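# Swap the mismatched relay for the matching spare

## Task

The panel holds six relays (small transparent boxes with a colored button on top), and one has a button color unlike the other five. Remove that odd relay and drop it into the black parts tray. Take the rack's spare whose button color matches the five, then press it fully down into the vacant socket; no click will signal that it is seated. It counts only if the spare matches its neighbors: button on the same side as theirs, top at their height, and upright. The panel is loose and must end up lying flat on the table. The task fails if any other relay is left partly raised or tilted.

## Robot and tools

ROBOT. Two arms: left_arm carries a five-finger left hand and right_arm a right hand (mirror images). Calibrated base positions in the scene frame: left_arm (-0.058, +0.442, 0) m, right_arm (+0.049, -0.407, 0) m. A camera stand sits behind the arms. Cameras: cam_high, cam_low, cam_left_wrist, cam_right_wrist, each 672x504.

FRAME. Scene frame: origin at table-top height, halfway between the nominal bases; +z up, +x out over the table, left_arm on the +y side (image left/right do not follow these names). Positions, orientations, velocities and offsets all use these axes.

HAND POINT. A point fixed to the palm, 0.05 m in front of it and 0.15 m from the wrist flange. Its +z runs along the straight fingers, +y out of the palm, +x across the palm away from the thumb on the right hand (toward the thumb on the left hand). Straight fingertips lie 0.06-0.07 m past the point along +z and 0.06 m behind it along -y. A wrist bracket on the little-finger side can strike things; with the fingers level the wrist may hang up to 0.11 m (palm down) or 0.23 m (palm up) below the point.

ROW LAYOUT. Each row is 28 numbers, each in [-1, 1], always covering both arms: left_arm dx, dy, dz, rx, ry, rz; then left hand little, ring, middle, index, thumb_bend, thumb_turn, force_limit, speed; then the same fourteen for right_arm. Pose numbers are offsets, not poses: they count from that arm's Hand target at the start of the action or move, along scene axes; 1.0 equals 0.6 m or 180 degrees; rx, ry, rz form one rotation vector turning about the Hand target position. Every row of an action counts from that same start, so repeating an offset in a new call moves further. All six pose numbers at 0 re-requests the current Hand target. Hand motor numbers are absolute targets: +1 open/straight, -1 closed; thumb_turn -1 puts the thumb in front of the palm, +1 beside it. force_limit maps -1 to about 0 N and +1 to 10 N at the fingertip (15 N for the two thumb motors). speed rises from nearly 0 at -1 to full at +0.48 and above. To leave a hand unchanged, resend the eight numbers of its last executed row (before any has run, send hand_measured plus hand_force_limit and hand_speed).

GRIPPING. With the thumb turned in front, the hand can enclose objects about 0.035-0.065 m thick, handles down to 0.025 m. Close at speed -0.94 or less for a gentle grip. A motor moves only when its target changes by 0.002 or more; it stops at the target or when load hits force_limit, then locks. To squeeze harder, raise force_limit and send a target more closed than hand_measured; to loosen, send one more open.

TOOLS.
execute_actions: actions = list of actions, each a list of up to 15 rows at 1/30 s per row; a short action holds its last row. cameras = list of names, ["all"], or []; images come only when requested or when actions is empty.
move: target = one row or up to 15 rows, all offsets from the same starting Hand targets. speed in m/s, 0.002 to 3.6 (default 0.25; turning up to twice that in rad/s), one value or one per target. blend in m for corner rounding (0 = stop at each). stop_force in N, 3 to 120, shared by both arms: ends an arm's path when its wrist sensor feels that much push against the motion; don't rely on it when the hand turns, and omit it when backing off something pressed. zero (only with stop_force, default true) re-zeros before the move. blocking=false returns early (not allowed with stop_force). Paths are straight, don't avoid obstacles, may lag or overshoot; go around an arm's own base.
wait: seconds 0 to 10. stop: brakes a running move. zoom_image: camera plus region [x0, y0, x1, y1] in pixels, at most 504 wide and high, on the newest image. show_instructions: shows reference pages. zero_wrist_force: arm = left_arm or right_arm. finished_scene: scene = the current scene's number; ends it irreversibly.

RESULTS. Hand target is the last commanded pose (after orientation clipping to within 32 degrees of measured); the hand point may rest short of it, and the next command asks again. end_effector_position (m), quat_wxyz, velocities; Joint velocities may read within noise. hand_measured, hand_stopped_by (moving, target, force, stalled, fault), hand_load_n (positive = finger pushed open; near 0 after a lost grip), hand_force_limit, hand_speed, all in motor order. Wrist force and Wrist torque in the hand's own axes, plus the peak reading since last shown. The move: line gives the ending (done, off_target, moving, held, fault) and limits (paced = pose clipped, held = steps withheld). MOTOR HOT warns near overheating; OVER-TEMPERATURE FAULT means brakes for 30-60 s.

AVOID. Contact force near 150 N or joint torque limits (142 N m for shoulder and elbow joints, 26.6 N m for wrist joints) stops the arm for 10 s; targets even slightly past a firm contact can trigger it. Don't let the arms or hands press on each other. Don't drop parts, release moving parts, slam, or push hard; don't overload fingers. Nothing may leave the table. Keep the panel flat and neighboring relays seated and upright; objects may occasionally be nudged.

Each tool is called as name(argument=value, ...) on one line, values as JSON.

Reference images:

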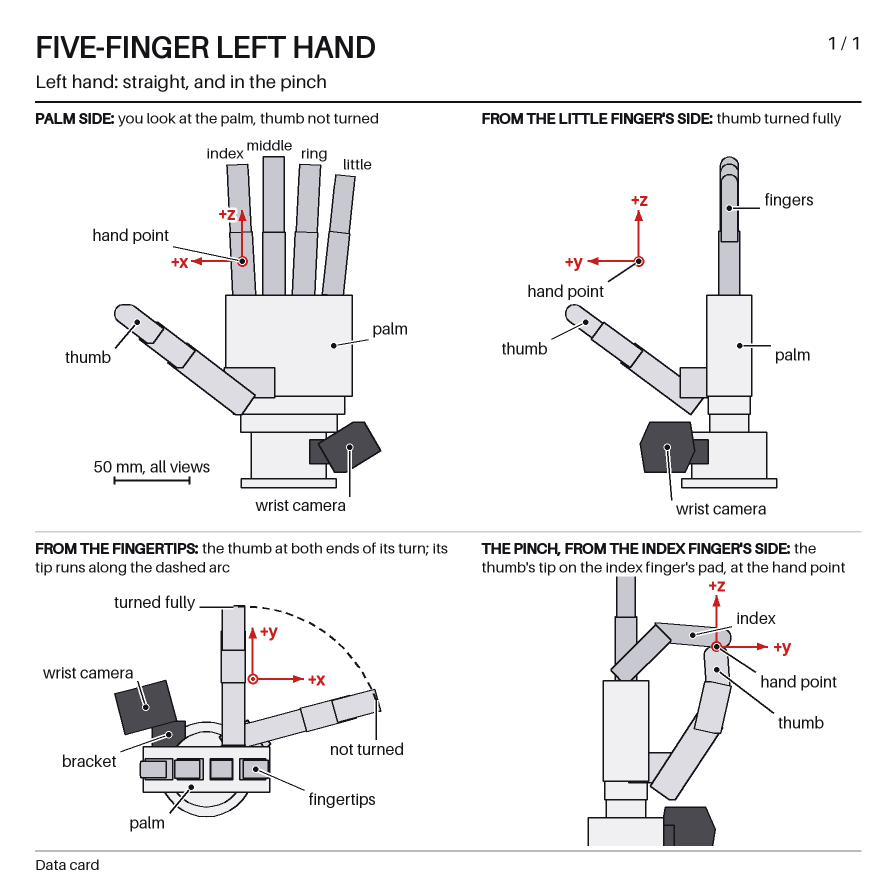

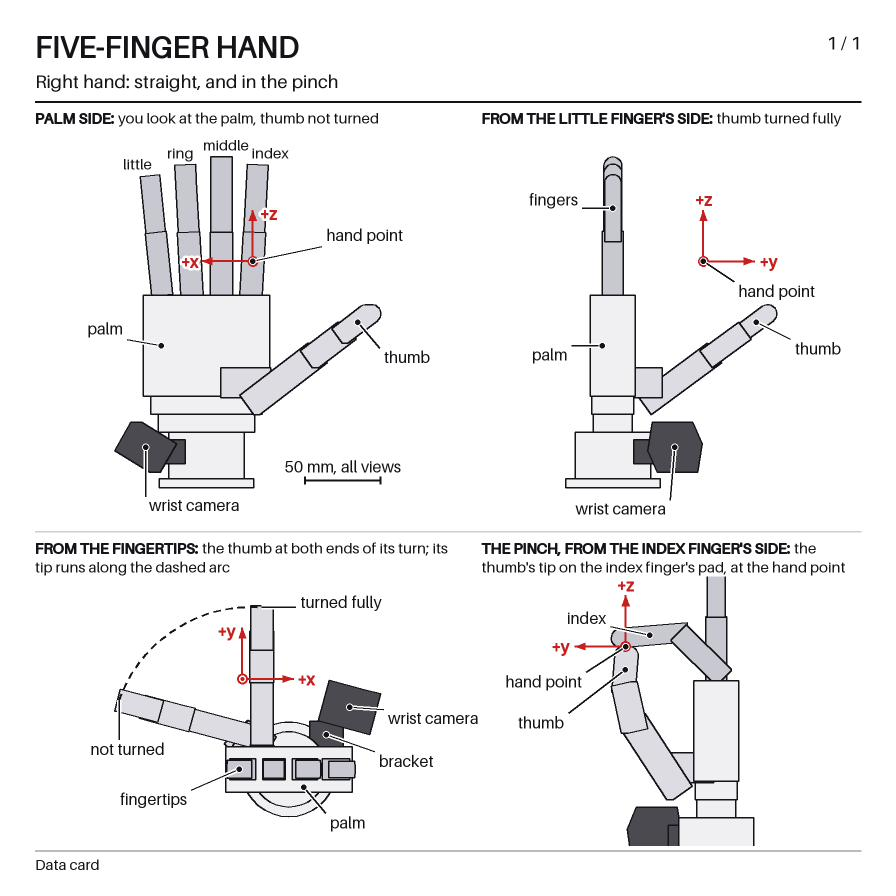

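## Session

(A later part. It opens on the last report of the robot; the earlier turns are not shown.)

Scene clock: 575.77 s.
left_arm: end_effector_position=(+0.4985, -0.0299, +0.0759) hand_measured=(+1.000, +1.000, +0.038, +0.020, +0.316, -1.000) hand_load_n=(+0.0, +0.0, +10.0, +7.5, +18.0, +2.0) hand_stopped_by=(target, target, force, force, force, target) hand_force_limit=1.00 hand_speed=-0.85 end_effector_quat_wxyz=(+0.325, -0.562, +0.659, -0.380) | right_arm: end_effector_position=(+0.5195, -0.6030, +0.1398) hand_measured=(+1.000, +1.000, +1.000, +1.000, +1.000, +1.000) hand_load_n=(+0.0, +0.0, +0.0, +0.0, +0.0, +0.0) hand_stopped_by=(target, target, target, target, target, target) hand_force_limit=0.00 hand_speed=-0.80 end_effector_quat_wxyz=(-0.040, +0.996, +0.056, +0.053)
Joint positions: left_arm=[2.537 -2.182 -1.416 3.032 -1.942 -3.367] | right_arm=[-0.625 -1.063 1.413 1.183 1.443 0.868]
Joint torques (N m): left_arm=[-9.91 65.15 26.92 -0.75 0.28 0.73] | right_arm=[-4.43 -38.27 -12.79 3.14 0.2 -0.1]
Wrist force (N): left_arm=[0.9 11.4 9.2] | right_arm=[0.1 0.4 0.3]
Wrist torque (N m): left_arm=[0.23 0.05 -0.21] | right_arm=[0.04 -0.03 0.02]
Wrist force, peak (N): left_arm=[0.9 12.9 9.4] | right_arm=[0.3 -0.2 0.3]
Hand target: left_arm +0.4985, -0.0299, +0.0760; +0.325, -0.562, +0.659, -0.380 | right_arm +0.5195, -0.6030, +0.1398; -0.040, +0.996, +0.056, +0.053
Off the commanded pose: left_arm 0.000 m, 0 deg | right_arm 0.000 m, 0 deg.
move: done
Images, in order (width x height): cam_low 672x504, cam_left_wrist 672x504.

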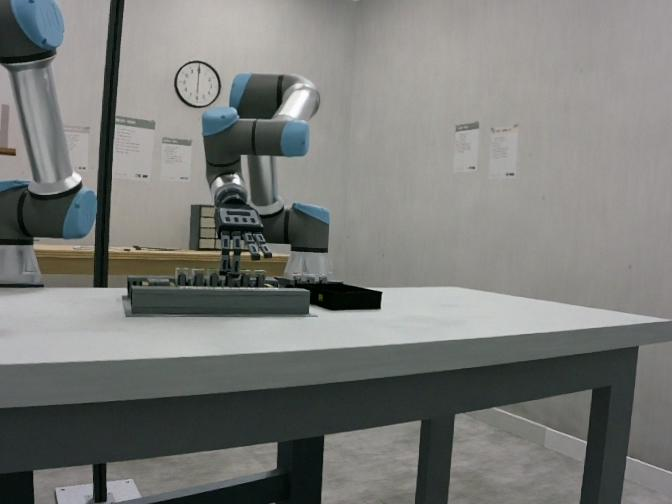

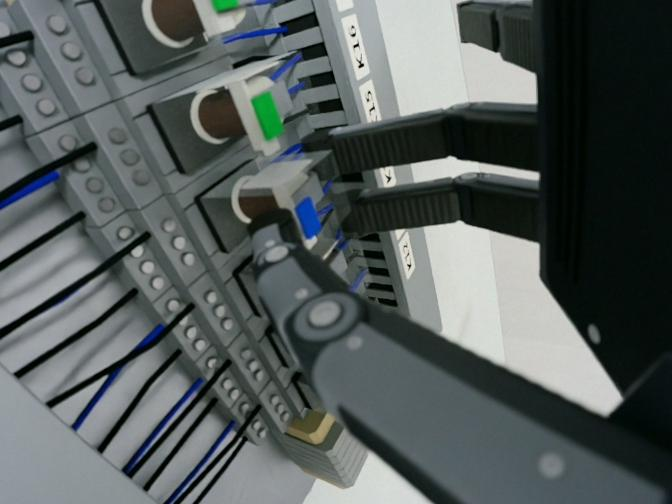

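move(target=[[0,0,0,0,0,0,1,1,0.3,0.3,0.6,-0.75,0.9,-0.3,0,0,0,0,0,0,1,1,1,1,1,1,0,-0.8],[0,0,0.03,0,0,0,1,1,1,0.3,0.6,-0.75,0.9,-0.3,0,0,0,0,0,0,1,1,1,1,1,1,0,-0.8],[0.0022,0.0162,0.03,0,0,0,1,1,1,0.3,0.6,-0.75,0.9,-0.3,0,0,0,0,0,0,1,1,1,1,1,1,0,-0.8],[0.0022,0.0162,-0.0223,0,0,0,1,1,1,0.3,0.6,-0.75,0.9,-0.3,0,0,0,0,0,0,1,1,1,1,1,1,0,-0.8]], speed=0.05)

move(target=[0,0,0,0,0,0,1,1,1,-0.2,0.1,-0.75,-0.3,-0.9,0,0,0,0,0,0,1,1,1,1,1,1,0,-0.8], speed=0.03)

move(target=[0,0,0,0,0,0,1,1,1,-0.4,-0.2,-0.75,1,-0.85,0,0,0,0,0,0,1,1,1,1,1,1,0,-0.8], speed=0.03, cameras=["cam_left_wrist", "cam_low"])

zoom_image(camera="cam_left_wrist", region=[200, 140, 440, 340])

zoom_image(camera="cam_low", region=[170, 240, 280, 300])

Scene clock: 600.03 s.
left_arm: end_effector_position=(+0.4998, -0.0202, +0.0627) hand_measured=(+1.000, +1.000, +1.000, +0.300, +0.600, -0.750) hand_load_n=(+0.0, +0.0, +0.0, -0.5, +0.0, +0.0) hand_stopped_by=(target, target, target, target, target, target) hand_force_limit=0.90 hand_speed=-0.30 end_effector_quat_wxyz=(+0.325, -0.562, +0.659, -0.380) | right_arm: end_effector_position=(+0.5195, -0.6030, +0.1398) hand_measured=(+1.000, +1.000, +1.000, +1.000, +1.000, +1.000) hand_load_n=(+0.0, +0.0, +0.0, +0.0, +0.0, +0.0) hand_stopped_by=(target, target, target, target, target, target) hand_force_limit=0.00 hand_speed=-0.80 end_effector_quat_wxyz=(-0.040, +0.996, +0.056, +0.053)
Joint positions: left_arm=[2.553 -2.182 -1.454 3.073 -1.928 -3.358] | right_arm=[-0.625 -1.063 1.413 1.183 1.443 0.868]
Joint torques (N m): left_arm=[10.02 29.71 11.01 1.69 1.52 1.33] | right_arm=[-4.35 -39.05 -12.73 3.13 0.33 0.08]
Wrist force (N): left_arm=[0.8 -1.5 0.6] | right_arm=[-0.1 0.0 0.2]
Wrist torque (N m): left_arm=[-0.25 -0.02 0.04] | right_arm=[0.00 0.01 0.00]
Wrist force, peak (N): left_arm=[1.0 12.2 9.4] | right_arm=[-0.4 0.3 0.3]
Hand target: left_arm +0.4998, -0.0202, +0.0627; +0.325, -0.562, +0.659, -0.380 | right_arm +0.5195, -0.6030, +0.1398; -0.040, +0.996, +0.056, +0.053
Off the commanded pose: left_arm 0.000 m, 0 deg | right_arm 0.000 m, 0 deg.
move: done

Scene clock: 602.07 s.
left_arm: end_effector_position=(+0.4998, -0.0202, +0.0627) hand_measured=(+1.000, +1.000, +1.000, +0.032, +0.346, -0.750) hand_load_n=(+0.0, +0.0, -0.5, +4.5, +6.0, +0.0) hand_stopped_by=(target, target, target, force, force, target) hand_force_limit=-0.30 hand_speed=-0.90 end_effector_quat_wxyz=(+0.325, -0.562, +0.659, -0.380) | right_arm: end_effector_position=(+0.5195, -0.6030, +0.1398) hand_measured=(+1.000, +1.000, +1.000, +1.000, +1.000, +1.000) hand_load_n=(+0.0, +0.0, +0.0, +0.0, +0.0, +0.0) hand_stopped_by=(target, target, target, target, target, target) hand_force_limit=0.00 hand_speed=-0.80 end_effector_quat_wxyz=(-0.040, +0.996, +0.056, +0.053)
Joint positions: left_arm=[2.553 -2.182 -1.454 3.073 -1.928 -3.358] | right_arm=[-0.625 -1.063 1.413 1.183 1.443 0.868]
Joint torques (N m): left_arm=[2.13 32.05 11.58 -1.31 1.05 1.22] | right_arm=[-4.5 -38.76 -12.96 3.22 0.27 -0.03]
Wrist force (N): left_arm=[1.6 0.5 1.7] | right_arm=[-0.1 0.0 0.2]
Wrist torque (N m): left_arm=[-0.16 -0.02 0.01] | right_arm=[0.00 0.01 0.00]
Wrist force, peak (N): left_arm=[1.0 -3.5 4.3] | right_arm=[0.0 0.2 0.3]
Hand target: left_arm +0.4998, -0.0202, +0.0627; +0.325, -0.562, +0.659, -0.380 | right_arm +0.5195, -0.6030, +0.1398; -0.040, +0.996, +0.056, +0.053
Off the commanded pose: left_arm 0.000 m, 0 deg | right_arm 0.000 m, 0 deg.
move: done

Scene clock: 602.57 s.
left_arm: end_effector_position=(+0.4998, -0.0202, +0.0626) hand_measured=(+1.000, +1.000, +1.000, +0.020, +0.320, -0.750) hand_load_n=(+0.0, +0.0, +0.0, +11.0, +15.0, +0.5) hand_stopped_by=(target, target, target, force, force, target) hand_force_limit=1.00 hand_speed=-0.85 end_effector_quat_wxyz=(+0.325, -0.562, +0.659, -0.380) | right_arm: end_effector_position=(+0.5195, -0.6030, +0.1398) hand_measured=(+1.000, +1.000, +1.000, +1.000, +1.000, +1.000) hand_load_n=(+0.0, +0.0, +0.0, +0.0, +0.0, +0.0) hand_stopped_by=(target, target, target, target, target, target) hand_force_limit=0.00 hand_speed=-0.80 end_effector_quat_wxyz=(-0.040, +0.996, +0.056, +0.053)
Joint positions: left_arm=[2.553 -2.182 -1.454 3.073 -1.928 -3.358] | right_arm=[-0.625 -1.063 1.413 1.183 1.443 0.868]
Joint torques (N m): left_arm=[-0.6 34.97 13.67 -0.14 0.51 1.22] | right_arm=[-5.47 -38.65 -13.51 3.18 0.33 -0.05]
Wrist force (N): left_arm=[1.5 3.7 3.1] | right_arm=[0.0 0.0 0.0]
Wrist torque (N m): left_arm=[0.00 -0.04 -0.04] | right_arm=[0.02 0.00 0.01]
Wrist force, peak (N): left_arm=[1.6 -0.6 6.2] | right_arm=[0.0 0.1 0.3]
Hand target: left_arm +0.4998, -0.0202, +0.0627; +0.325, -0.562, +0.659, -0.380 | right_arm +0.5195, -0.6030, +0.1398; -0.040, +0.996, +0.056, +0.053
Off the commanded pose: left_arm 0.000 m, 0 deg | right_arm 0.000 m, 0 deg.
move: done
Images, in order (width x height): cam_low 672x504, cam_left_wrist 672x504.

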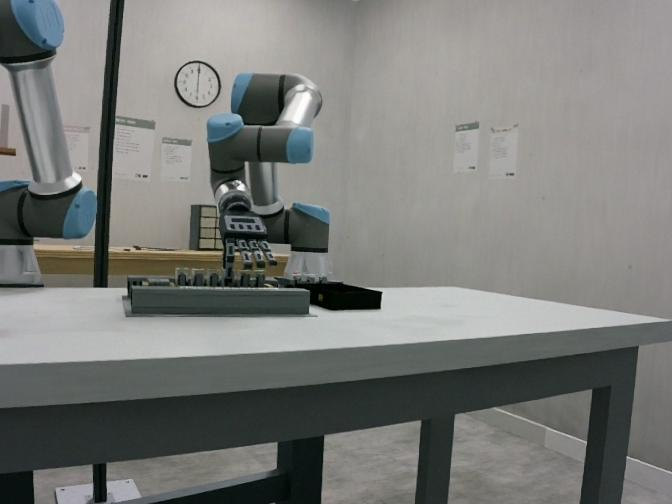

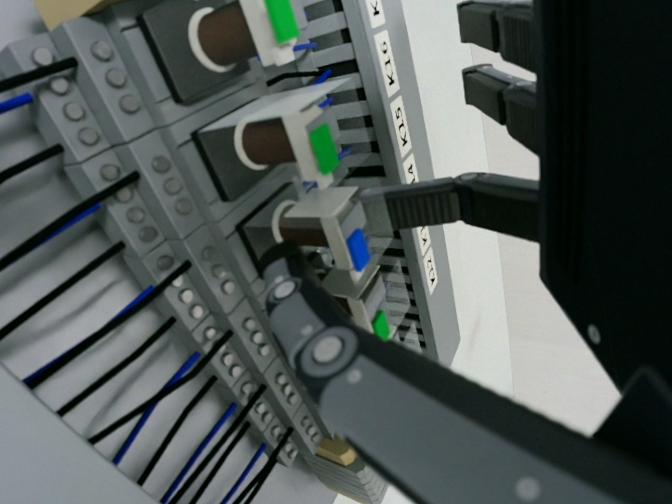

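Scaled by 2.100.

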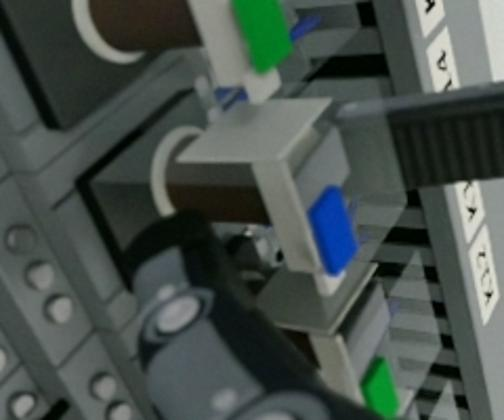

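Scaled by 4.582.

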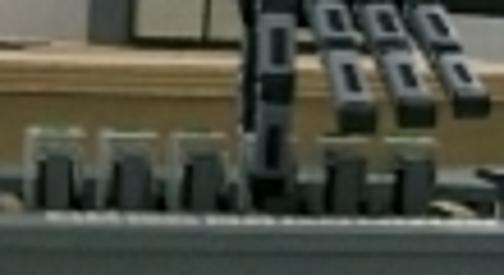

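move(target=[[0,0,0.004,0,0,0,1,1,1,-0.4,-0.2,-0.75,1,-0.85,0,0,0,0,0,0,1,1,1,1,1,1,0,-0.8],[0.0059,-0.0009,0.005,0,0,0,1,1,1,-0.4,-0.2,-0.75,1,-0.85,0,0,0,0,0,0,1,1,1,1,1,1,0,-0.8],[-0.0059,0.0009,0.006,0,0,0,1,1,1,-0.4,-0.2,-0.75,1,-0.85,0,0,0,0,0,0,1,1,1,1,1,1,0,-0.8],[0.0059,-0.0009,0.007,0,0,0,1,1,1,-0.4,-0.2,-0.75,1,-0.85,0,0,0,0,0,0,1,1,1,1,1,1,0,-0.8],[-0.0059,0.0009,0.008,0,0,0,1,1,1,-0.4,-0.2,-0.75,1,-0.85,0,0,0,0,0,0,1,1,1,1,1,1,0,-0.8],[0,0,0.009,0,0,0,1,1,1,-0.4,-0.2,-0.75,1,-0.85,0,0,0,0,0,0,1,1,1,1,1,1,0,-0.8]], speed=0.02, cameras=["cam_left_wrist", "cam_low"])

zoom_image(camera="cam_left_wrist", region=[200, 140, 440, 340])

zoom_image(camera="cam_low", region=[110, 230, 330, 330])

Scene clock: 612.37 s.
left_arm: end_effector_position=(+0.4998, -0.0202, +0.0681) hand_measured=(+1.000, +1.000, +1.000, +0.020, +0.320, -0.750) hand_load_n=(+0.0, +0.0, +0.0, +9.5, +15.5, -1.5) hand_stopped_by=(target, target, target, force, force, target) hand_force_limit=1.00 hand_speed=-0.85 end_effector_quat_wxyz=(+0.325, -0.562, +0.659, -0.380) | right_arm: end_effector_position=(+0.5195, -0.6030, +0.1398) hand_measured=(+1.000, +1.000, +1.000, +1.000, +1.000, +1.000) hand_load_n=(+0.0, +0.0, +0.0, +0.0, +0.0, +0.0) hand_stopped_by=(target, target, target, target, target, target) hand_force_limit=0.00 hand_speed=-0.80 end_effector_quat_wxyz=(-0.040, +0.996, +0.056, +0.053)
Joint positions: left_arm=[2.553 -2.176 -1.449 3.062 -1.928 -3.358] | right_arm=[-0.625 -1.063 1.413 1.183 1.443 0.868]
Joint torques (N m): left_arm=[12.34 32.27 25.38 0.58 0.83 1.12] | right_arm=[-4.91 -39.54 -13.08 3.34 0.32 -0.05]
Wrist force (N): left_arm=[1.4 4.2 -3.5] | right_arm=[0.1 0.3 0.3]
Wrist torque (N m): left_arm=[-0.13 0.00 0.00] | right_arm=[0.03 -0.02 0.02]
Wrist force, peak (N): left_arm=[1.3 12.2 -0.4] | right_arm=[-0.1 0.1 0.5]
Hand target: left_arm +0.4998, -0.0202, +0.0681; +0.325, -0.562, +0.659, -0.380 | right_arm +0.5195, -0.6030, +0.1398; -0.040, +0.996, +0.056, +0.053
Off the commanded pose: left_arm 0.000 m, 0 deg | right_arm 0.000 m, 0 deg.
move: done
Images, in order (width x height): cam_low 672x504, cam_left_wrist 672x504.

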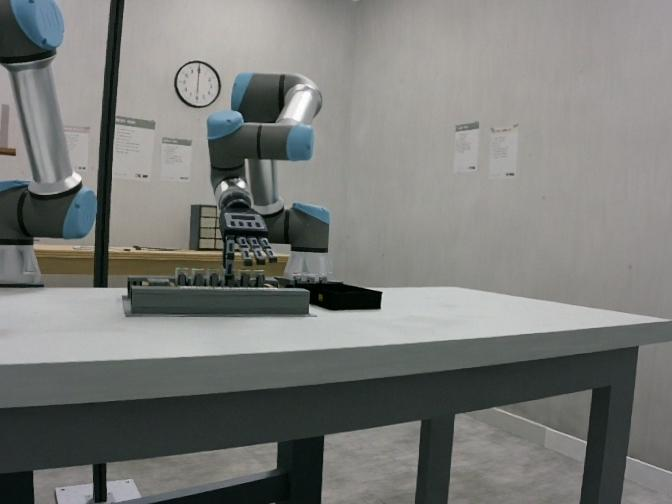

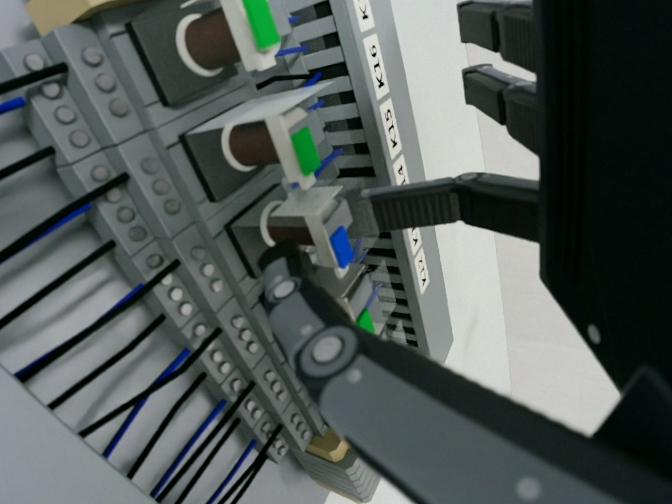

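Scaled by 2.100.

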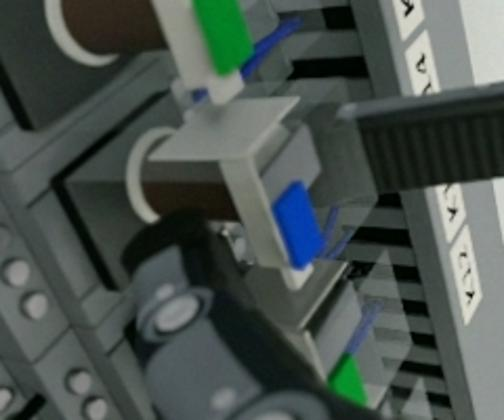

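Scaled by 2.291.

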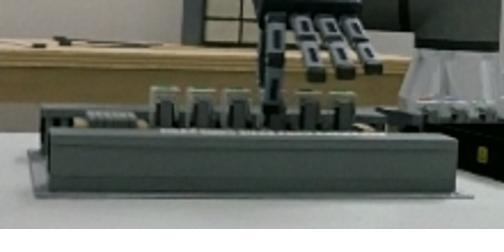

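move(target=[[0,0,0,0,0,0,1,1,1,0.3,0.6,-0.75,0.9,-0.3,0,0,0,0,0,0,1,1,1,1,1,1,0,-0.8],[0,0,0.088,0,0,0,1,1,1,0.3,0.6,-0.75,0.9,-0.3,0,0,0,0,0,0,1,1,1,1,1,1,0,-0.8]], speed=0.08, cameras=["cam_left_wrist", "cam_low"])

zoom_image(camera="cam_left_wrist", region=[80, 60, 320, 260])

zoom_image(camera="cam_low", region=[170, 240, 280, 300])

zoom_image(camera="cam_low", region=[110, 250, 330, 330])

Scene clock: 629.80 s.
left_arm: end_effector_position=(+0.4998, -0.0202, +0.1208) hand_measured=(+1.000, +1.000, +1.000, +0.300, +0.600, -0.750) hand_load_n=(+0.0, +0.0, +0.0, +0.0, +0.0, +0.0) hand_stopped_by=(target, target, target, target, target, target) hand_force_limit=0.90 hand_speed=-0.30 end_effector_quat_wxyz=(+0.325, -0.562, +0.659, -0.380) | right_arm: end_effector_position=(+0.5195, -0.6030, +0.1398) hand_measured=(+1.000, +1.000, +1.000, +1.000, +1.000, +1.000) hand_load_n=(+0.5, +0.0, +0.0, +0.0, +0.0, +0.0) hand_stopped_by=(target, target, target, target, target, target) hand_force_limit=0.00 hand_speed=-0.80 end_effector_quat_wxyz=(-0.040, +0.996, +0.056, +0.053)
Joint positions: left_arm=[2.553 -2.125 -1.386 2.948 -1.928 -3.357] | right_arm=[-0.625 -1.063 1.413 1.183 1.443 0.868]
Joint torques (N m): left_arm=[-7.62 54.42 24.07 -2.08 -0.45 -0.88] | right_arm=[-4.42 -38.99 -12.56 3.32 0.3 -0.05]
Wrist force (N): left_arm=[0.6 -1.6 0.6] | right_arm=[0.0 0.0 0.0]
Wrist torque (N m): left_arm=[-0.26 0.02 0.02] | right_arm=[0.00 0.00 0.00]
Wrist force, peak (N): left_arm=[1.2 6.2 -4.7] | right_arm=[-0.2 0.0 0.5]
Hand target: left_arm +0.4998, -0.0202, +0.1209; +0.325, -0.562, +0.659, -0.380 | right_arm +0.5195, -0.6030, +0.1398; -0.040, +0.996, +0.056, +0.053
Off the commanded pose: left_arm 0.000 m, 0 deg | right_arm 0.000 m, 0 deg.
move: done
Images, in order (width x height): cam_low 672x504, cam_left_wrist 672x504.

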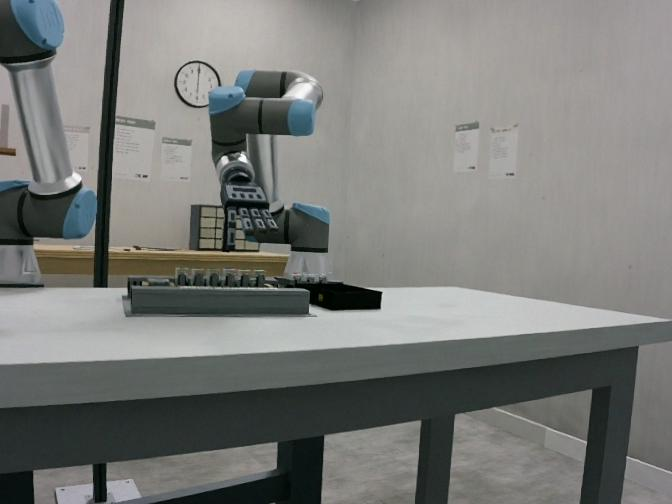

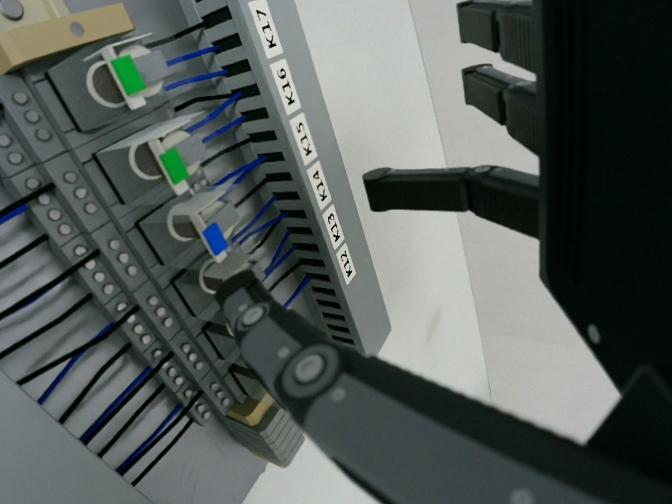

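Scaled by 2.100.

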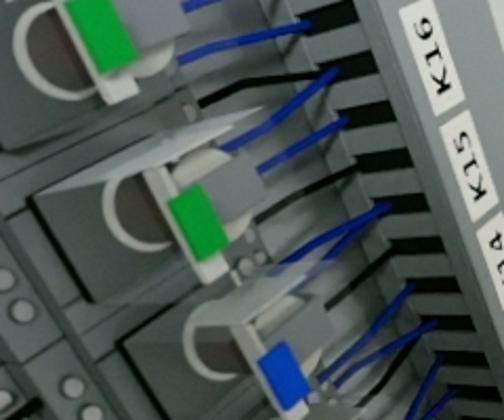

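Scaled by 4.582.

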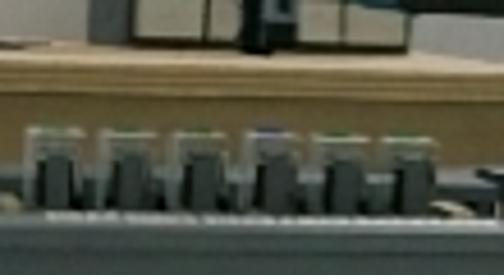

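Scaled by 2.291.

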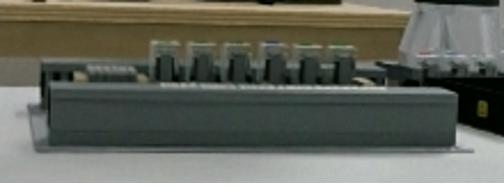

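move(target=[0,0,-0.0983,0,0,0,1,1,1,0.3,0.6,-0.75,0.9,-0.3,0,0,0,0,0,0,1,1,1,1,1,1,0,-0.8], speed=0.06, stop_force=8)

move(target=[0,0,0,0,0,0,1,1,1,-0.2,0.1,-0.75,-0.3,-0.9,0,0,0,0,0,0,1,1,1,1,1,1,0,-0.8], speed=0.03)

move(target=[0,0,0,0,0,0,1,1,1,-0.5,-0.3,-0.75,1,0.3,0,0,0,0,0,0,1,1,1,1,1,1,0,-0.8], speed=0.03, cameras=["cam_low"])

zoom_image(camera="cam_low", region=[170, 240, 280, 300])

Scene clock: 658.07 s.
left_arm: end_effector_position=(+0.4998, -0.0202, +0.0619) hand_measured=(+1.000, +1.000, +1.000, +0.300, +0.600, -0.750) hand_load_n=(+0.0, +0.0, +0.0, +0.0, +0.0, +0.0) hand_stopped_by=(target, target, target, target, target, target) hand_force_limit=0.90 hand_speed=-0.30 end_effector_quat_wxyz=(+0.325, -0.562, +0.659, -0.380) | right_arm: end_effector_position=(+0.5195, -0.6030, +0.1398) hand_measured=(+1.000, +1.000, +1.000, +1.000, +1.000, +1.000) hand_load_n=(+0.0, +0.0, +0.0, +0.0, +0.0, +0.0) hand_stopped_by=(target, target, target, target, target, target) hand_force_limit=0.00 hand_speed=-0.80 end_effector_quat_wxyz=(-0.040, +0.996, +0.056, +0.053)
Joint positions: left_arm=[2.553 -2.183 -1.454 3.074 -1.928 -3.358] | right_arm=[-0.625 -1.063 1.413 1.183 1.443 0.868]
Joint torques (N m): left_arm=[-6.86 30 10.44 1.61 0.63 0.89] | right_arm=[-4.96 -39.29 -12.69 3.35 0.38 -0.05]
Wrist force (N): left_arm=[0.7 -1.1 0.4] | right_arm=[0.0 0.1 0.2]
Wrist torque (N m): left_arm=[-0.19 -0.01 0.02] | right_arm=[0.02 -0.01 0.02]
Wrist force, peak (N): left_arm=[0.6 -2.0 0.4] | right_arm=[0.3 0.4 0.2]
Hand target: left_arm +0.4998, -0.0202, +0.0619; +0.325, -0.562, +0.659, -0.380 | right_arm +0.5195, -0.6030, +0.1398; -0.040, +0.996, +0.056, +0.053
Off the commanded pose: left_arm 0.000 m, 0 deg | right_arm 0.000 m, 0 deg.
move: done

Scene clock: 660.03 s.
left_arm: end_effector_position=(+0.4998, -0.0202, +0.0619) hand_measured=(+1.000, +1.000, +1.000, +0.024, +0.354, -0.750) hand_load_n=(+0.0, +0.0, +0.0, +5.5, +6.0, +0.5) hand_stopped_by=(target, target, target, force, force, target) hand_force_limit=-0.30 hand_speed=-0.90 end_effector_quat_wxyz=(+0.325, -0.562, +0.659, -0.380) | right_arm: end_effector_position=(+0.5195, -0.6030, +0.1398) hand_measured=(+1.000, +1.000, +1.000, +1.000, +1.000, +1.000) hand_load_n=(+0.0, -0.5, +0.0, +0.0, +0.0, +0.0) hand_stopped_by=(target, target, target, target, target, target) hand_force_limit=0.00 hand_speed=-0.80 end_effector_quat_wxyz=(-0.040, +0.996, +0.056, +0.053)
Joint positions: left_arm=[2.553 -2.183 -1.454 3.074 -1.928 -3.358] | right_arm=[-0.625 -1.063 1.413 1.183 1.443 0.868]
Joint torques (N m): left_arm=[-3.8 32.33 10.81 -1.55 0.56 0.81] | right_arm=[-4.63 -39.04 -12.53 3.36 0.39 -0.03]
Wrist force (N): left_arm=[0.7 -0.6 2.8] | right_arm=[-0.1 0.1 0.2]
Wrist torque (N m): left_arm=[-0.18 0.00 -0.01] | right_arm=[0.01 0.00 0.00]
Wrist force, peak (N): left_arm=[0.7 -4.3 4.9] | right_arm=[0.0 0.3 0.4]
Hand target: left_arm +0.4998, -0.0202, +0.0619; +0.325, -0.562, +0.659, -0.380 | right_arm +0.5195, -0.6030, +0.1398; -0.040, +0.996, +0.056, +0.053
Off the commanded pose: left_arm 0.000 m, 0 deg | right_arm 0.000 m, 0 deg.
move: done

Scene clock: 660.53 s.
left_arm: end_effector_position=(+0.4998, -0.0202, +0.0618) hand_measured=(+1.000, +1.000, +1.000, +0.010, +0.316, -0.750) hand_load_n=(+0.0, +0.0, +0.0, +14.0, +19.5, +0.5) hand_stopped_by=(target, target, target, force, force, target) hand_force_limit=1.00 hand_speed=0.30 end_effector_quat_wxyz=(+0.325, -0.562, +0.659, -0.380) | right_arm: end_effector_position=(+0.5195, -0.6030, +0.1398) hand_measured=(+1.000, +1.000, +1.000, +1.000, +1.000, +1.000) hand_load_n=(+0.0, +0.5, +0.0, +0.0, +0.0, +0.0) hand_stopped_by=(target, target, target, target, target, target) hand_force_limit=0.00 hand_speed=-0.80 end_effector_quat_wxyz=(-0.040, +0.996, +0.056, +0.053)
Joint positions: left_arm=[2.553 -2.183 -1.455 3.074 -1.928 -3.358] | right_arm=[-0.625 -1.063 1.413 1.183 1.443 0.868]
Joint torques (N m): left_arm=[-3.73 37.35 16.67 0.2 0.68 0.78] | right_arm=[-4.66 -39.27 -12.37 3.46 0.31 -0.01]
Wrist force (N): left_arm=[1.3 3.4 2.6] | right_arm=[-0.2 0.2 0.2]
Wrist torque (N m): left_arm=[-0.01 -0.04 -0.05] | right_arm=[0.03 0.02 0.00]
Wrist force, peak (N): left_arm=[1.0 2.8 5.1] | right_arm=[-0.2 0.2 0.2]
Hand target: left_arm +0.4998, -0.0202, +0.0619; +0.325, -0.562, +0.659, -0.380 | right_arm +0.5195, -0.6030, +0.1398; -0.040, +0.996, +0.056, +0.053
Off the commanded pose: left_arm 0.000 m, 0 deg | right_arm 0.000 m, 0 deg.
move: done
Images, in order (width x height): cam_low 672x504.

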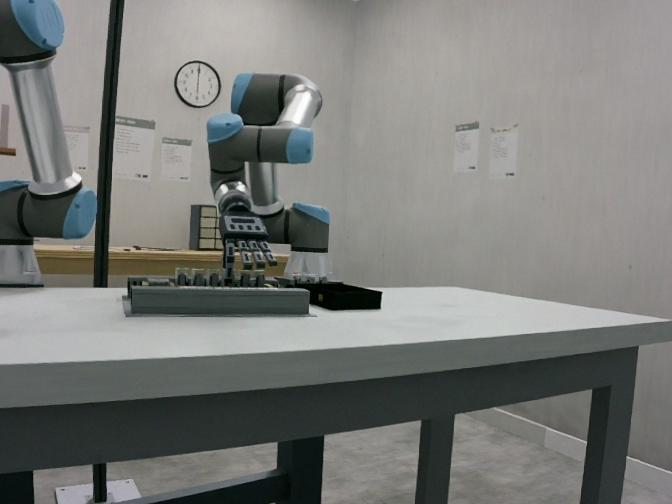

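Scaled by 4.582.

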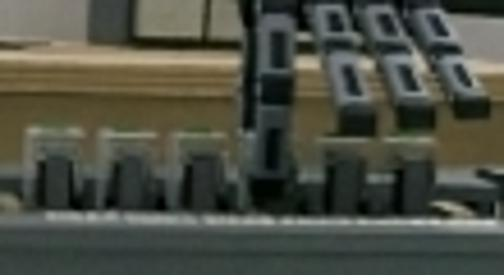

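move(target=[0,0,0.0067,0,0,0,1,1,1,-0.5,-0.3,-0.75,1,0.3,0,0,0,0,0,0,1,1,1,1,1,1,0,-0.8], speed=0.004)

move(target=[0,0,0.0067,0,0,0,1,1,1,-0.5,-0.3,-0.75,1,0.3,0,0,0,0,0,0,1,1,1,1,1,1,0,-0.8], speed=0.004, cameras=["cam_left_wrist", "cam_low"])

zoom_image(camera="cam_left_wrist", region=[200, 140, 440, 340])

zoom_image(camera="cam_low", region=[170, 240, 280, 300])

Scene clock: 667.03 s.
left_arm: end_effector_position=(+0.4998, -0.0202, +0.0658) hand_measured=(+1.000, +1.000, +1.000, +0.010, +0.316, -0.750) hand_load_n=(+0.0, +0.0, +0.0, +14.5, +19.0, -1.0) hand_stopped_by=(target, target, target, force, force, target) hand_force_limit=1.00 hand_speed=0.30 end_effector_quat_wxyz=(+0.325, -0.562, +0.659, -0.380) | right_arm: end_effector_position=(+0.5195, -0.6030, +0.1398) hand_measured=(+1.000, +1.000, +1.000, +1.000, +1.000, +1.000) hand_load_n=(+0.0, +0.0, +0.0, +0.0, +0.0, +0.0) hand_stopped_by=(target, target, target, target, target, target) hand_force_limit=0.00 hand_speed=-0.80 end_effector_quat_wxyz=(-0.040, +0.996, +0.056, +0.053)
Joint positions: left_arm=[2.553 -2.179 -1.451 3.066 -1.928 -3.358] | right_arm=[-0.625 -1.063 1.413 1.183 1.443 0.868]
Joint torques (N m): left_arm=[4.56 63.06 27.12 -0.38 0.69 0.84] | right_arm=[-4.48 -39.26 -12.46 3.42 0.31 -0.09]
Wrist force (N): left_arm=[1.1 11.7 5.8] | right_arm=[-0.1 0.2 0.2]
Wrist torque (N m): left_arm=[0.19 0.03 -0.10] | right_arm=[0.03 0.00 0.01]
Wrist force, peak (N): left_arm=[1.4 11.7 6.3] | right_arm=[0.0 0.0 0.5]
Hand target: left_arm +0.4998, -0.0202, +0.0659; +0.325, -0.562, +0.659, -0.380 | right_arm +0.5195, -0.6030, +0.1398; -0.040, +0.996, +0.056, +0.053
Off the commanded pose: left_arm 0.000 m, 0 deg | right_arm 0.000 m, 0 deg.
move: done

Scene clock: 668.27 s.
left_arm: end_effector_position=(+0.4998, -0.0202, +0.0699) hand_measured=(+1.000, +1.000, +1.000, +0.010, +0.316, -0.750) hand_load_n=(+0.0, +0.0, +0.0, +15.0, +18.5, -1.0) hand_stopped_by=(target, target, target, force, force, target) hand_force_limit=1.00 hand_speed=0.30 end_effector_quat_wxyz=(+0.325, -0.562, +0.659, -0.380) | right_arm: end_effector_position=(+0.5195, -0.6030, +0.1398) hand_measured=(+1.000, +1.000, +1.000, +1.000, +1.000, +1.000) hand_load_n=(+0.0, -0.5, +0.0, +0.0, +0.0, +0.0) hand_stopped_by=(target, target, target, target, target, target) hand_force_limit=0.00 hand_speed=-0.80 end_effector_quat_wxyz=(-0.040, +0.996, +0.056, +0.053)
Joint positions: left_arm=[2.553 -2.174 -1.447 3.058 -1.928 -3.358] | right_arm=[-0.625 -1.063 1.413 1.183 1.443 0.868]
Joint torques (N m): left_arm=[6.57 63.63 28.13 -0.22 0.67 0.79] | right_arm=[-4.46 -39.86 -12.36 3.38 0.33 -0.03]
Wrist force (N): left_arm=[1.6 9.8 6.0] | right_arm=[-0.2 0.3 0.0]
Wrist torque (N m): left_arm=[0.13 -0.03 -0.06] | right_arm=[0.04 0.03 0.00]
Wrist force, peak (N): left_arm=[1.2 11.6 6.4] | right_arm=[-0.2 0.3 0.3]
Hand target: left_arm +0.4998, -0.0202, +0.0699; +0.325, -0.562, +0.659, -0.380 | right_arm +0.5195, -0.6030, +0.1398; -0.040, +0.996, +0.056, +0.053
Off the commanded pose: left_arm 0.000 m, 0 deg | right_arm 0.000 m, 0 deg.
move: done
Images, in order (width x height): cam_low 672x504, cam_left_wrist 672x504.

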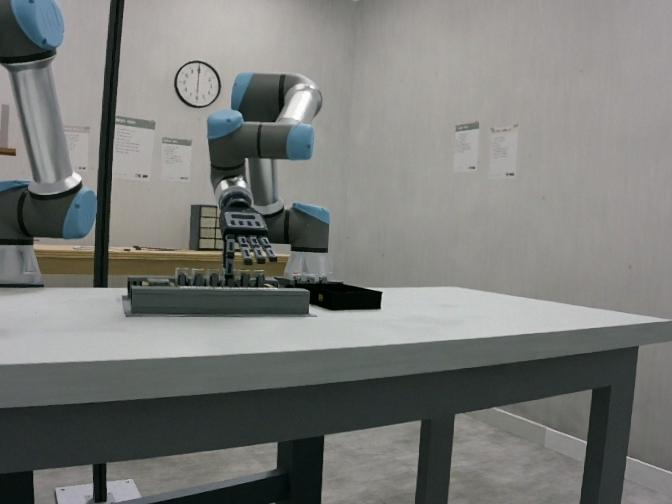

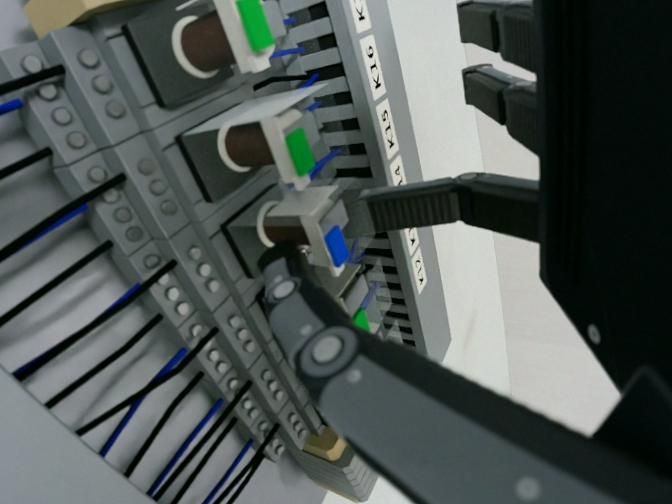

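Scaled by 2.100.

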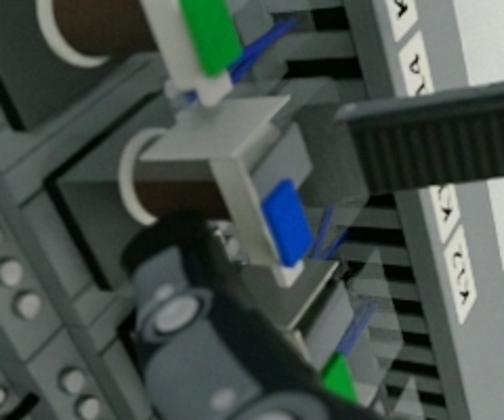

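Scaled by 4.582.

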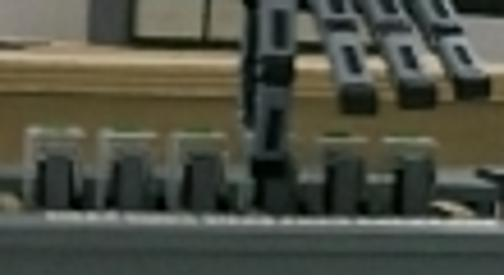

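move(target=[[0,0,0,0,0,0,1,1,0.3,0.3,0.6,-1,0.9,-0.3,0,0,0,0,0,0,1,1,1,1,1,1,0,-0.8],[0,0,0.035,0,0,0,1,1,0.3,0.3,0.6,-1,0.9,-0.3,0,0,0,0,0,0,1,1,1,1,1,1,0,-0.8],[-0.0072,-0.0153,0.035,0,0,0,1,1,0.3,0.3,0.6,-1,0.9,-0.3,0,0,0,0,0,0,1,1,1,1,1,1,0,-0.8],[-0.0072,-0.0153,-0.0122,0,0,0,1,1,0.3,0.3,0.6,-1,0.9,-0.3,0,0,0,0,0,0,1,1,1,1,1,1,0,-0.8]], speed=0.05)

move(target=[0,0,0,0,0,0,1,1,-0.2,-0.2,0.1,-1,-0.3,-0.9,0,0,0,0,0,0,1,1,1,1,1,1,0,-0.8], speed=0.03, cameras=["cam_left_wrist", "cam_low"])

zoom_image(camera="cam_left_wrist", region=[200, 140, 440, 340])

zoom_image(camera="cam_low", region=[205, 240, 255, 290])

Scene clock: 687.43 s.
left_arm: end_effector_position=(+0.4955, -0.0294, +0.0627) hand_measured=(+1.000, +1.000, +0.300, +0.300, +0.600, -1.000) hand_load_n=(+0.0, +0.0, +0.0, +0.0, +0.0, +0.0) hand_stopped_by=(target, target, target, target, target, target) hand_force_limit=0.90 hand_speed=-0.30 end_effector_quat_wxyz=(+0.325, -0.562, +0.659, -0.380) | right_arm: end_effector_position=(+0.5195, -0.6030, +0.1398) hand_measured=(+1.000, +1.000, +1.000, +1.000, +1.000, +1.000) hand_load_n=(+0.0, +0.0, +0.0, +0.0, +0.0, +0.0) hand_stopped_by=(target, target, target, target, target, target) hand_force_limit=0.00 hand_speed=-0.80 end_effector_quat_wxyz=(-0.040, +0.996, +0.056, +0.053)
Joint positions: left_arm=[2.535 -2.192 -1.439 3.063 -1.943 -3.368] | right_arm=[-0.625 -1.063 1.413 1.183 1.443 0.868]
Joint torques (N m): left_arm=[-9.25 31.45 9.77 1.41 -1.57 -0.25] | right_arm=[-5.13 -40.19 -12.07 3.36 0.44 0]
Wrist force (N): left_arm=[0.7 -1.3 0.7] | right_arm=[-0.2 0.0 0.0]
Wrist torque (N m): left_arm=[-0.24 -0.01 0.22] | right_arm=[0.00 0.03 -0.01]
Wrist force, peak (N): left_arm=[1.2 11.8 6.4] | right_arm=[0.0 0.2 0.5]
Hand target: left_arm +0.4955, -0.0294, +0.0626; +0.325, -0.562, +0.659, -0.380 | right_arm +0.5195, -0.6030, +0.1398; -0.040, +0.996, +0.056, +0.053
Off the commanded pose: left_arm 0.000 m, 0 deg | right_arm 0.000 m, 0 deg.
move: done

Scene clock: 689.87 s.
left_arm: end_effector_position=(+0.4955, -0.0294, +0.0626) hand_measured=(+1.000, +1.000, +0.078, +0.060, +0.288, -1.000) hand_load_n=(+0.0, +0.0, +4.0, +5.0, +6.0, +0.5) hand_stopped_by=(target, target, force, force, force, target) hand_force_limit=-0.30 hand_speed=-0.90 end_effector_quat_wxyz=(+0.325, -0.562, +0.659, -0.380) | right_arm: end_effector_position=(+0.5195, -0.6030, +0.1398) hand_measured=(+1.000, +1.000, +1.000, +1.000, +1.000, +1.000) hand_load_n=(-0.5, +0.0, +0.0, +0.0, +0.0, +0.0) hand_stopped_by=(target, target, target, target, target, target) hand_force_limit=0.00 hand_speed=-0.80 end_effector_quat_wxyz=(-0.040, +0.996, +0.056, +0.053)
Joint positions: left_arm=[2.535 -2.192 -1.439 3.063 -1.943 -3.368] | right_arm=[-0.625 -1.063 1.413 1.183 1.443 0.868]
Joint torques (N m): left_arm=[-8.76 33.34 11.02 -1.99 0.58 0.68] | right_arm=[-4.26 -39.96 -11.77 3.43 0.44 -0.02]
Wrist force (N): left_arm=[0.8 -1.2 5.7] | right_arm=[0.0 0.1 0.2]
Wrist torque (N m): left_arm=[-0.19 0.07 0.17] | right_arm=[0.01 -0.01 0.01]
Wrist force, peak (N): left_arm=[1.2 -5.3 7.3] | right_arm=[0.1 -0.1 0.4]
Hand target: left_arm +0.4955, -0.0294, +0.0626; +0.325, -0.562, +0.659, -0.380 | right_arm +0.5195, -0.6030, +0.1398; -0.040, +0.996, +0.056, +0.053
Off the commanded pose: left_arm 0.000 m, 0 deg | right_arm 0.000 m, 0 deg.
move: done
Images, in order (width x height): cam_low 672x504, cam_left_wrist 672x504.

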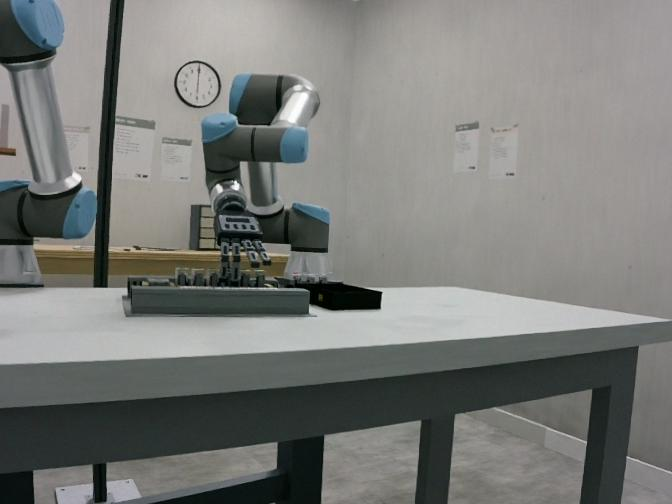

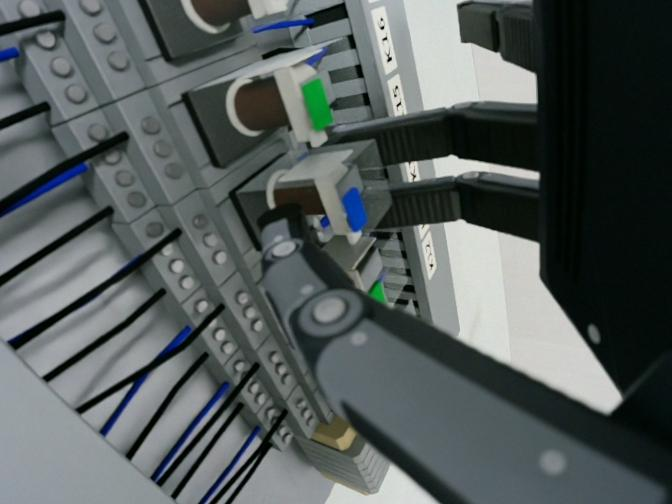

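Scaled by 2.100.

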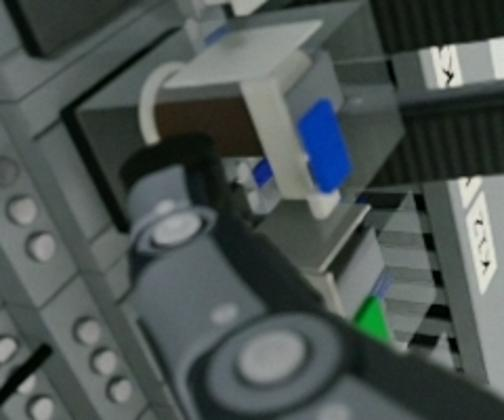

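Scaled by 10.080.

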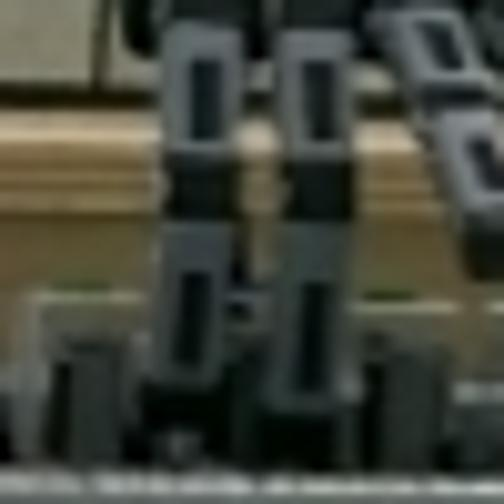

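move(target=[0,0,0,0,0,0,1,1,-0.6,-0.6,-0.4,-1,1,0.3,0,0,0,0,0,0,1,1,1,1,1,1,0,-0.8], speed=0.03)

move(target=[0,0,0.0083,0,0,0,1,1,-0.6,-0.6,-0.4,-1,1,0.3,0,0,0,0,0,0,1,1,1,1,1,1,0,-0.8], speed=0.004, cameras=["cam_left_wrist", "cam_low"])

zoom_image(camera="cam_left_wrist", region=[200, 140, 440, 340])

zoom_image(camera="cam_low", region=[205, 240, 255, 290])

Scene clock: 695.50 s.
left_arm: end_effector_position=(+0.4955, -0.0294, +0.0626) hand_measured=(+1.000, +1.000, +0.058, +0.044, +0.260, -1.000) hand_load_n=(+0.0, +0.0, +12.0, +9.5, +21.0, +1.0) hand_stopped_by=(target, target, force, force, force, target) hand_force_limit=1.00 hand_speed=0.30 end_effector_quat_wxyz=(+0.325, -0.562, +0.659, -0.380) | right_arm: end_effector_position=(+0.5195, -0.6030, +0.1398) hand_measured=(+1.000, +1.000, +1.000, +1.000, +1.000, +1.000) hand_load_n=(+0.0, +0.0, +0.0, +0.0, +0.0, +0.0) hand_stopped_by=(target, target, target, target, target, target) hand_force_limit=0.00 hand_speed=-0.80 end_effector_quat_wxyz=(-0.040, +0.996, +0.056, +0.053)
Joint positions: left_arm=[2.534 -2.192 -1.439 3.063 -1.943 -3.368] | right_arm=[-0.625 -1.063 1.413 1.183 1.443 0.868]
Joint torques (N m): left_arm=[-7.08 40.42 14.49 -1.17 0.58 0.55] | right_arm=[-4.55 -40.06 -12.76 3.42 0.49 0]
Wrist force (N): left_arm=[0.2 3.7 1.7] | right_arm=[-0.2 0.2 0.4]
Wrist torque (N m): left_arm=[-0.05 -0.08 0.11] | right_arm=[0.01 0.02 0.00]
Wrist force, peak (N): left_arm=[1.0 1.1 11.1] | right_arm=[-0.2 0.0 0.5]
Hand target: left_arm +0.4955, -0.0294, +0.0626; +0.325, -0.562, +0.659, -0.380 | right_arm +0.5195, -0.6030, +0.1398; -0.040, +0.996, +0.056, +0.053
Off the commanded pose: left_arm 0.000 m, 0 deg | right_arm 0.000 m, 0 deg.
move: done

Scene clock: 696.97 s.
left_arm: end_effector_position=(+0.4955, -0.0294, +0.0675) hand_measured=(+1.000, +1.000, +0.058, +0.044, +0.262, -1.000) hand_load_n=(+0.0, +0.0, +12.0, +9.0, +23.0, +2.5) hand_stopped_by=(target, target, force, force, force, target) hand_force_limit=1.00 hand_speed=0.30 end_effector_quat_wxyz=(+0.325, -0.562, +0.659, -0.380) | right_arm: end_effector_position=(+0.5195, -0.6030, +0.1398) hand_measured=(+1.000, +1.000, +1.000, +1.000, +1.000, +1.000) hand_load_n=(-0.5, +0.0, +0.0, +0.0, +0.0, +0.0) hand_stopped_by=(target, target, target, target, target, target) hand_force_limit=0.00 hand_speed=-0.80 end_effector_quat_wxyz=(-0.040, +0.996, +0.056, +0.053)
Joint positions: left_arm=[2.534 -2.186 -1.434 3.053 -1.943 -3.368] | right_arm=[-0.625 -1.063 1.413 1.183 1.443 0.868]
Joint torques (N m): left_arm=[-5.52 67.51 30.19 -0.52 0.84 0.65] | right_arm=[-4.51 -39.77 -11.83 3.54 0.45 0.01]
Wrist force (N): left_arm=[1.0 15.5 11.6] | right_arm=[0.0 -0.2 0.1]
Wrist torque (N m): left_arm=[0.39 0.09 -0.10] | right_arm=[-0.04 -0.01 0.00]
Wrist force, peak (N): left_arm=[0.8 16.8 12.1] | right_arm=[0.0 0.1 0.5]
Hand target: left_arm +0.4955, -0.0294, +0.0676; +0.325, -0.562, +0.659, -0.380 | right_arm +0.5195, -0.6030, +0.1398; -0.040, +0.996, +0.056, +0.053
Off the commanded pose: left_arm 0.000 m, 0 deg | right_arm 0.000 m, 0 deg.
move: done
Images, in order (width x height): cam_low 672x504, cam_left_wrist 672x504.

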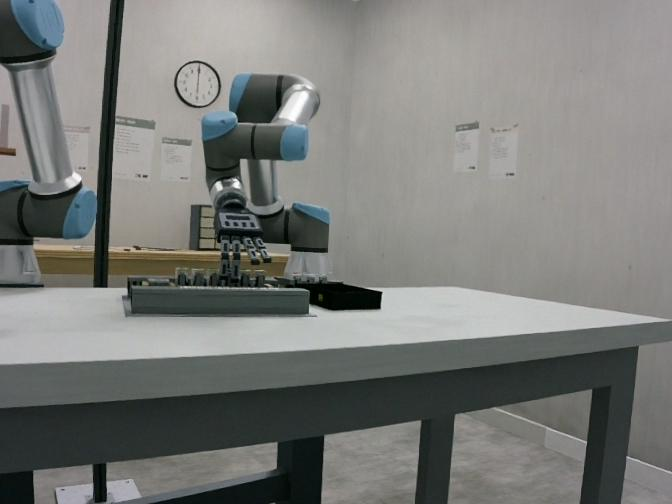

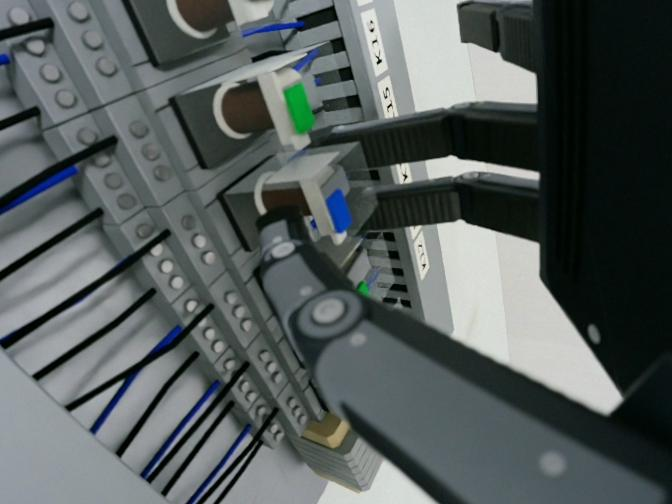

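Scaled by 2.100.

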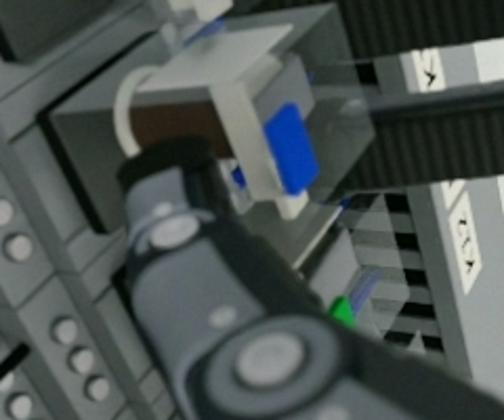

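Scaled by 10.080.

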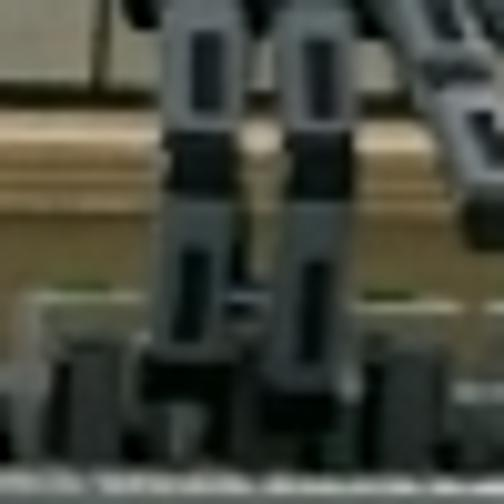

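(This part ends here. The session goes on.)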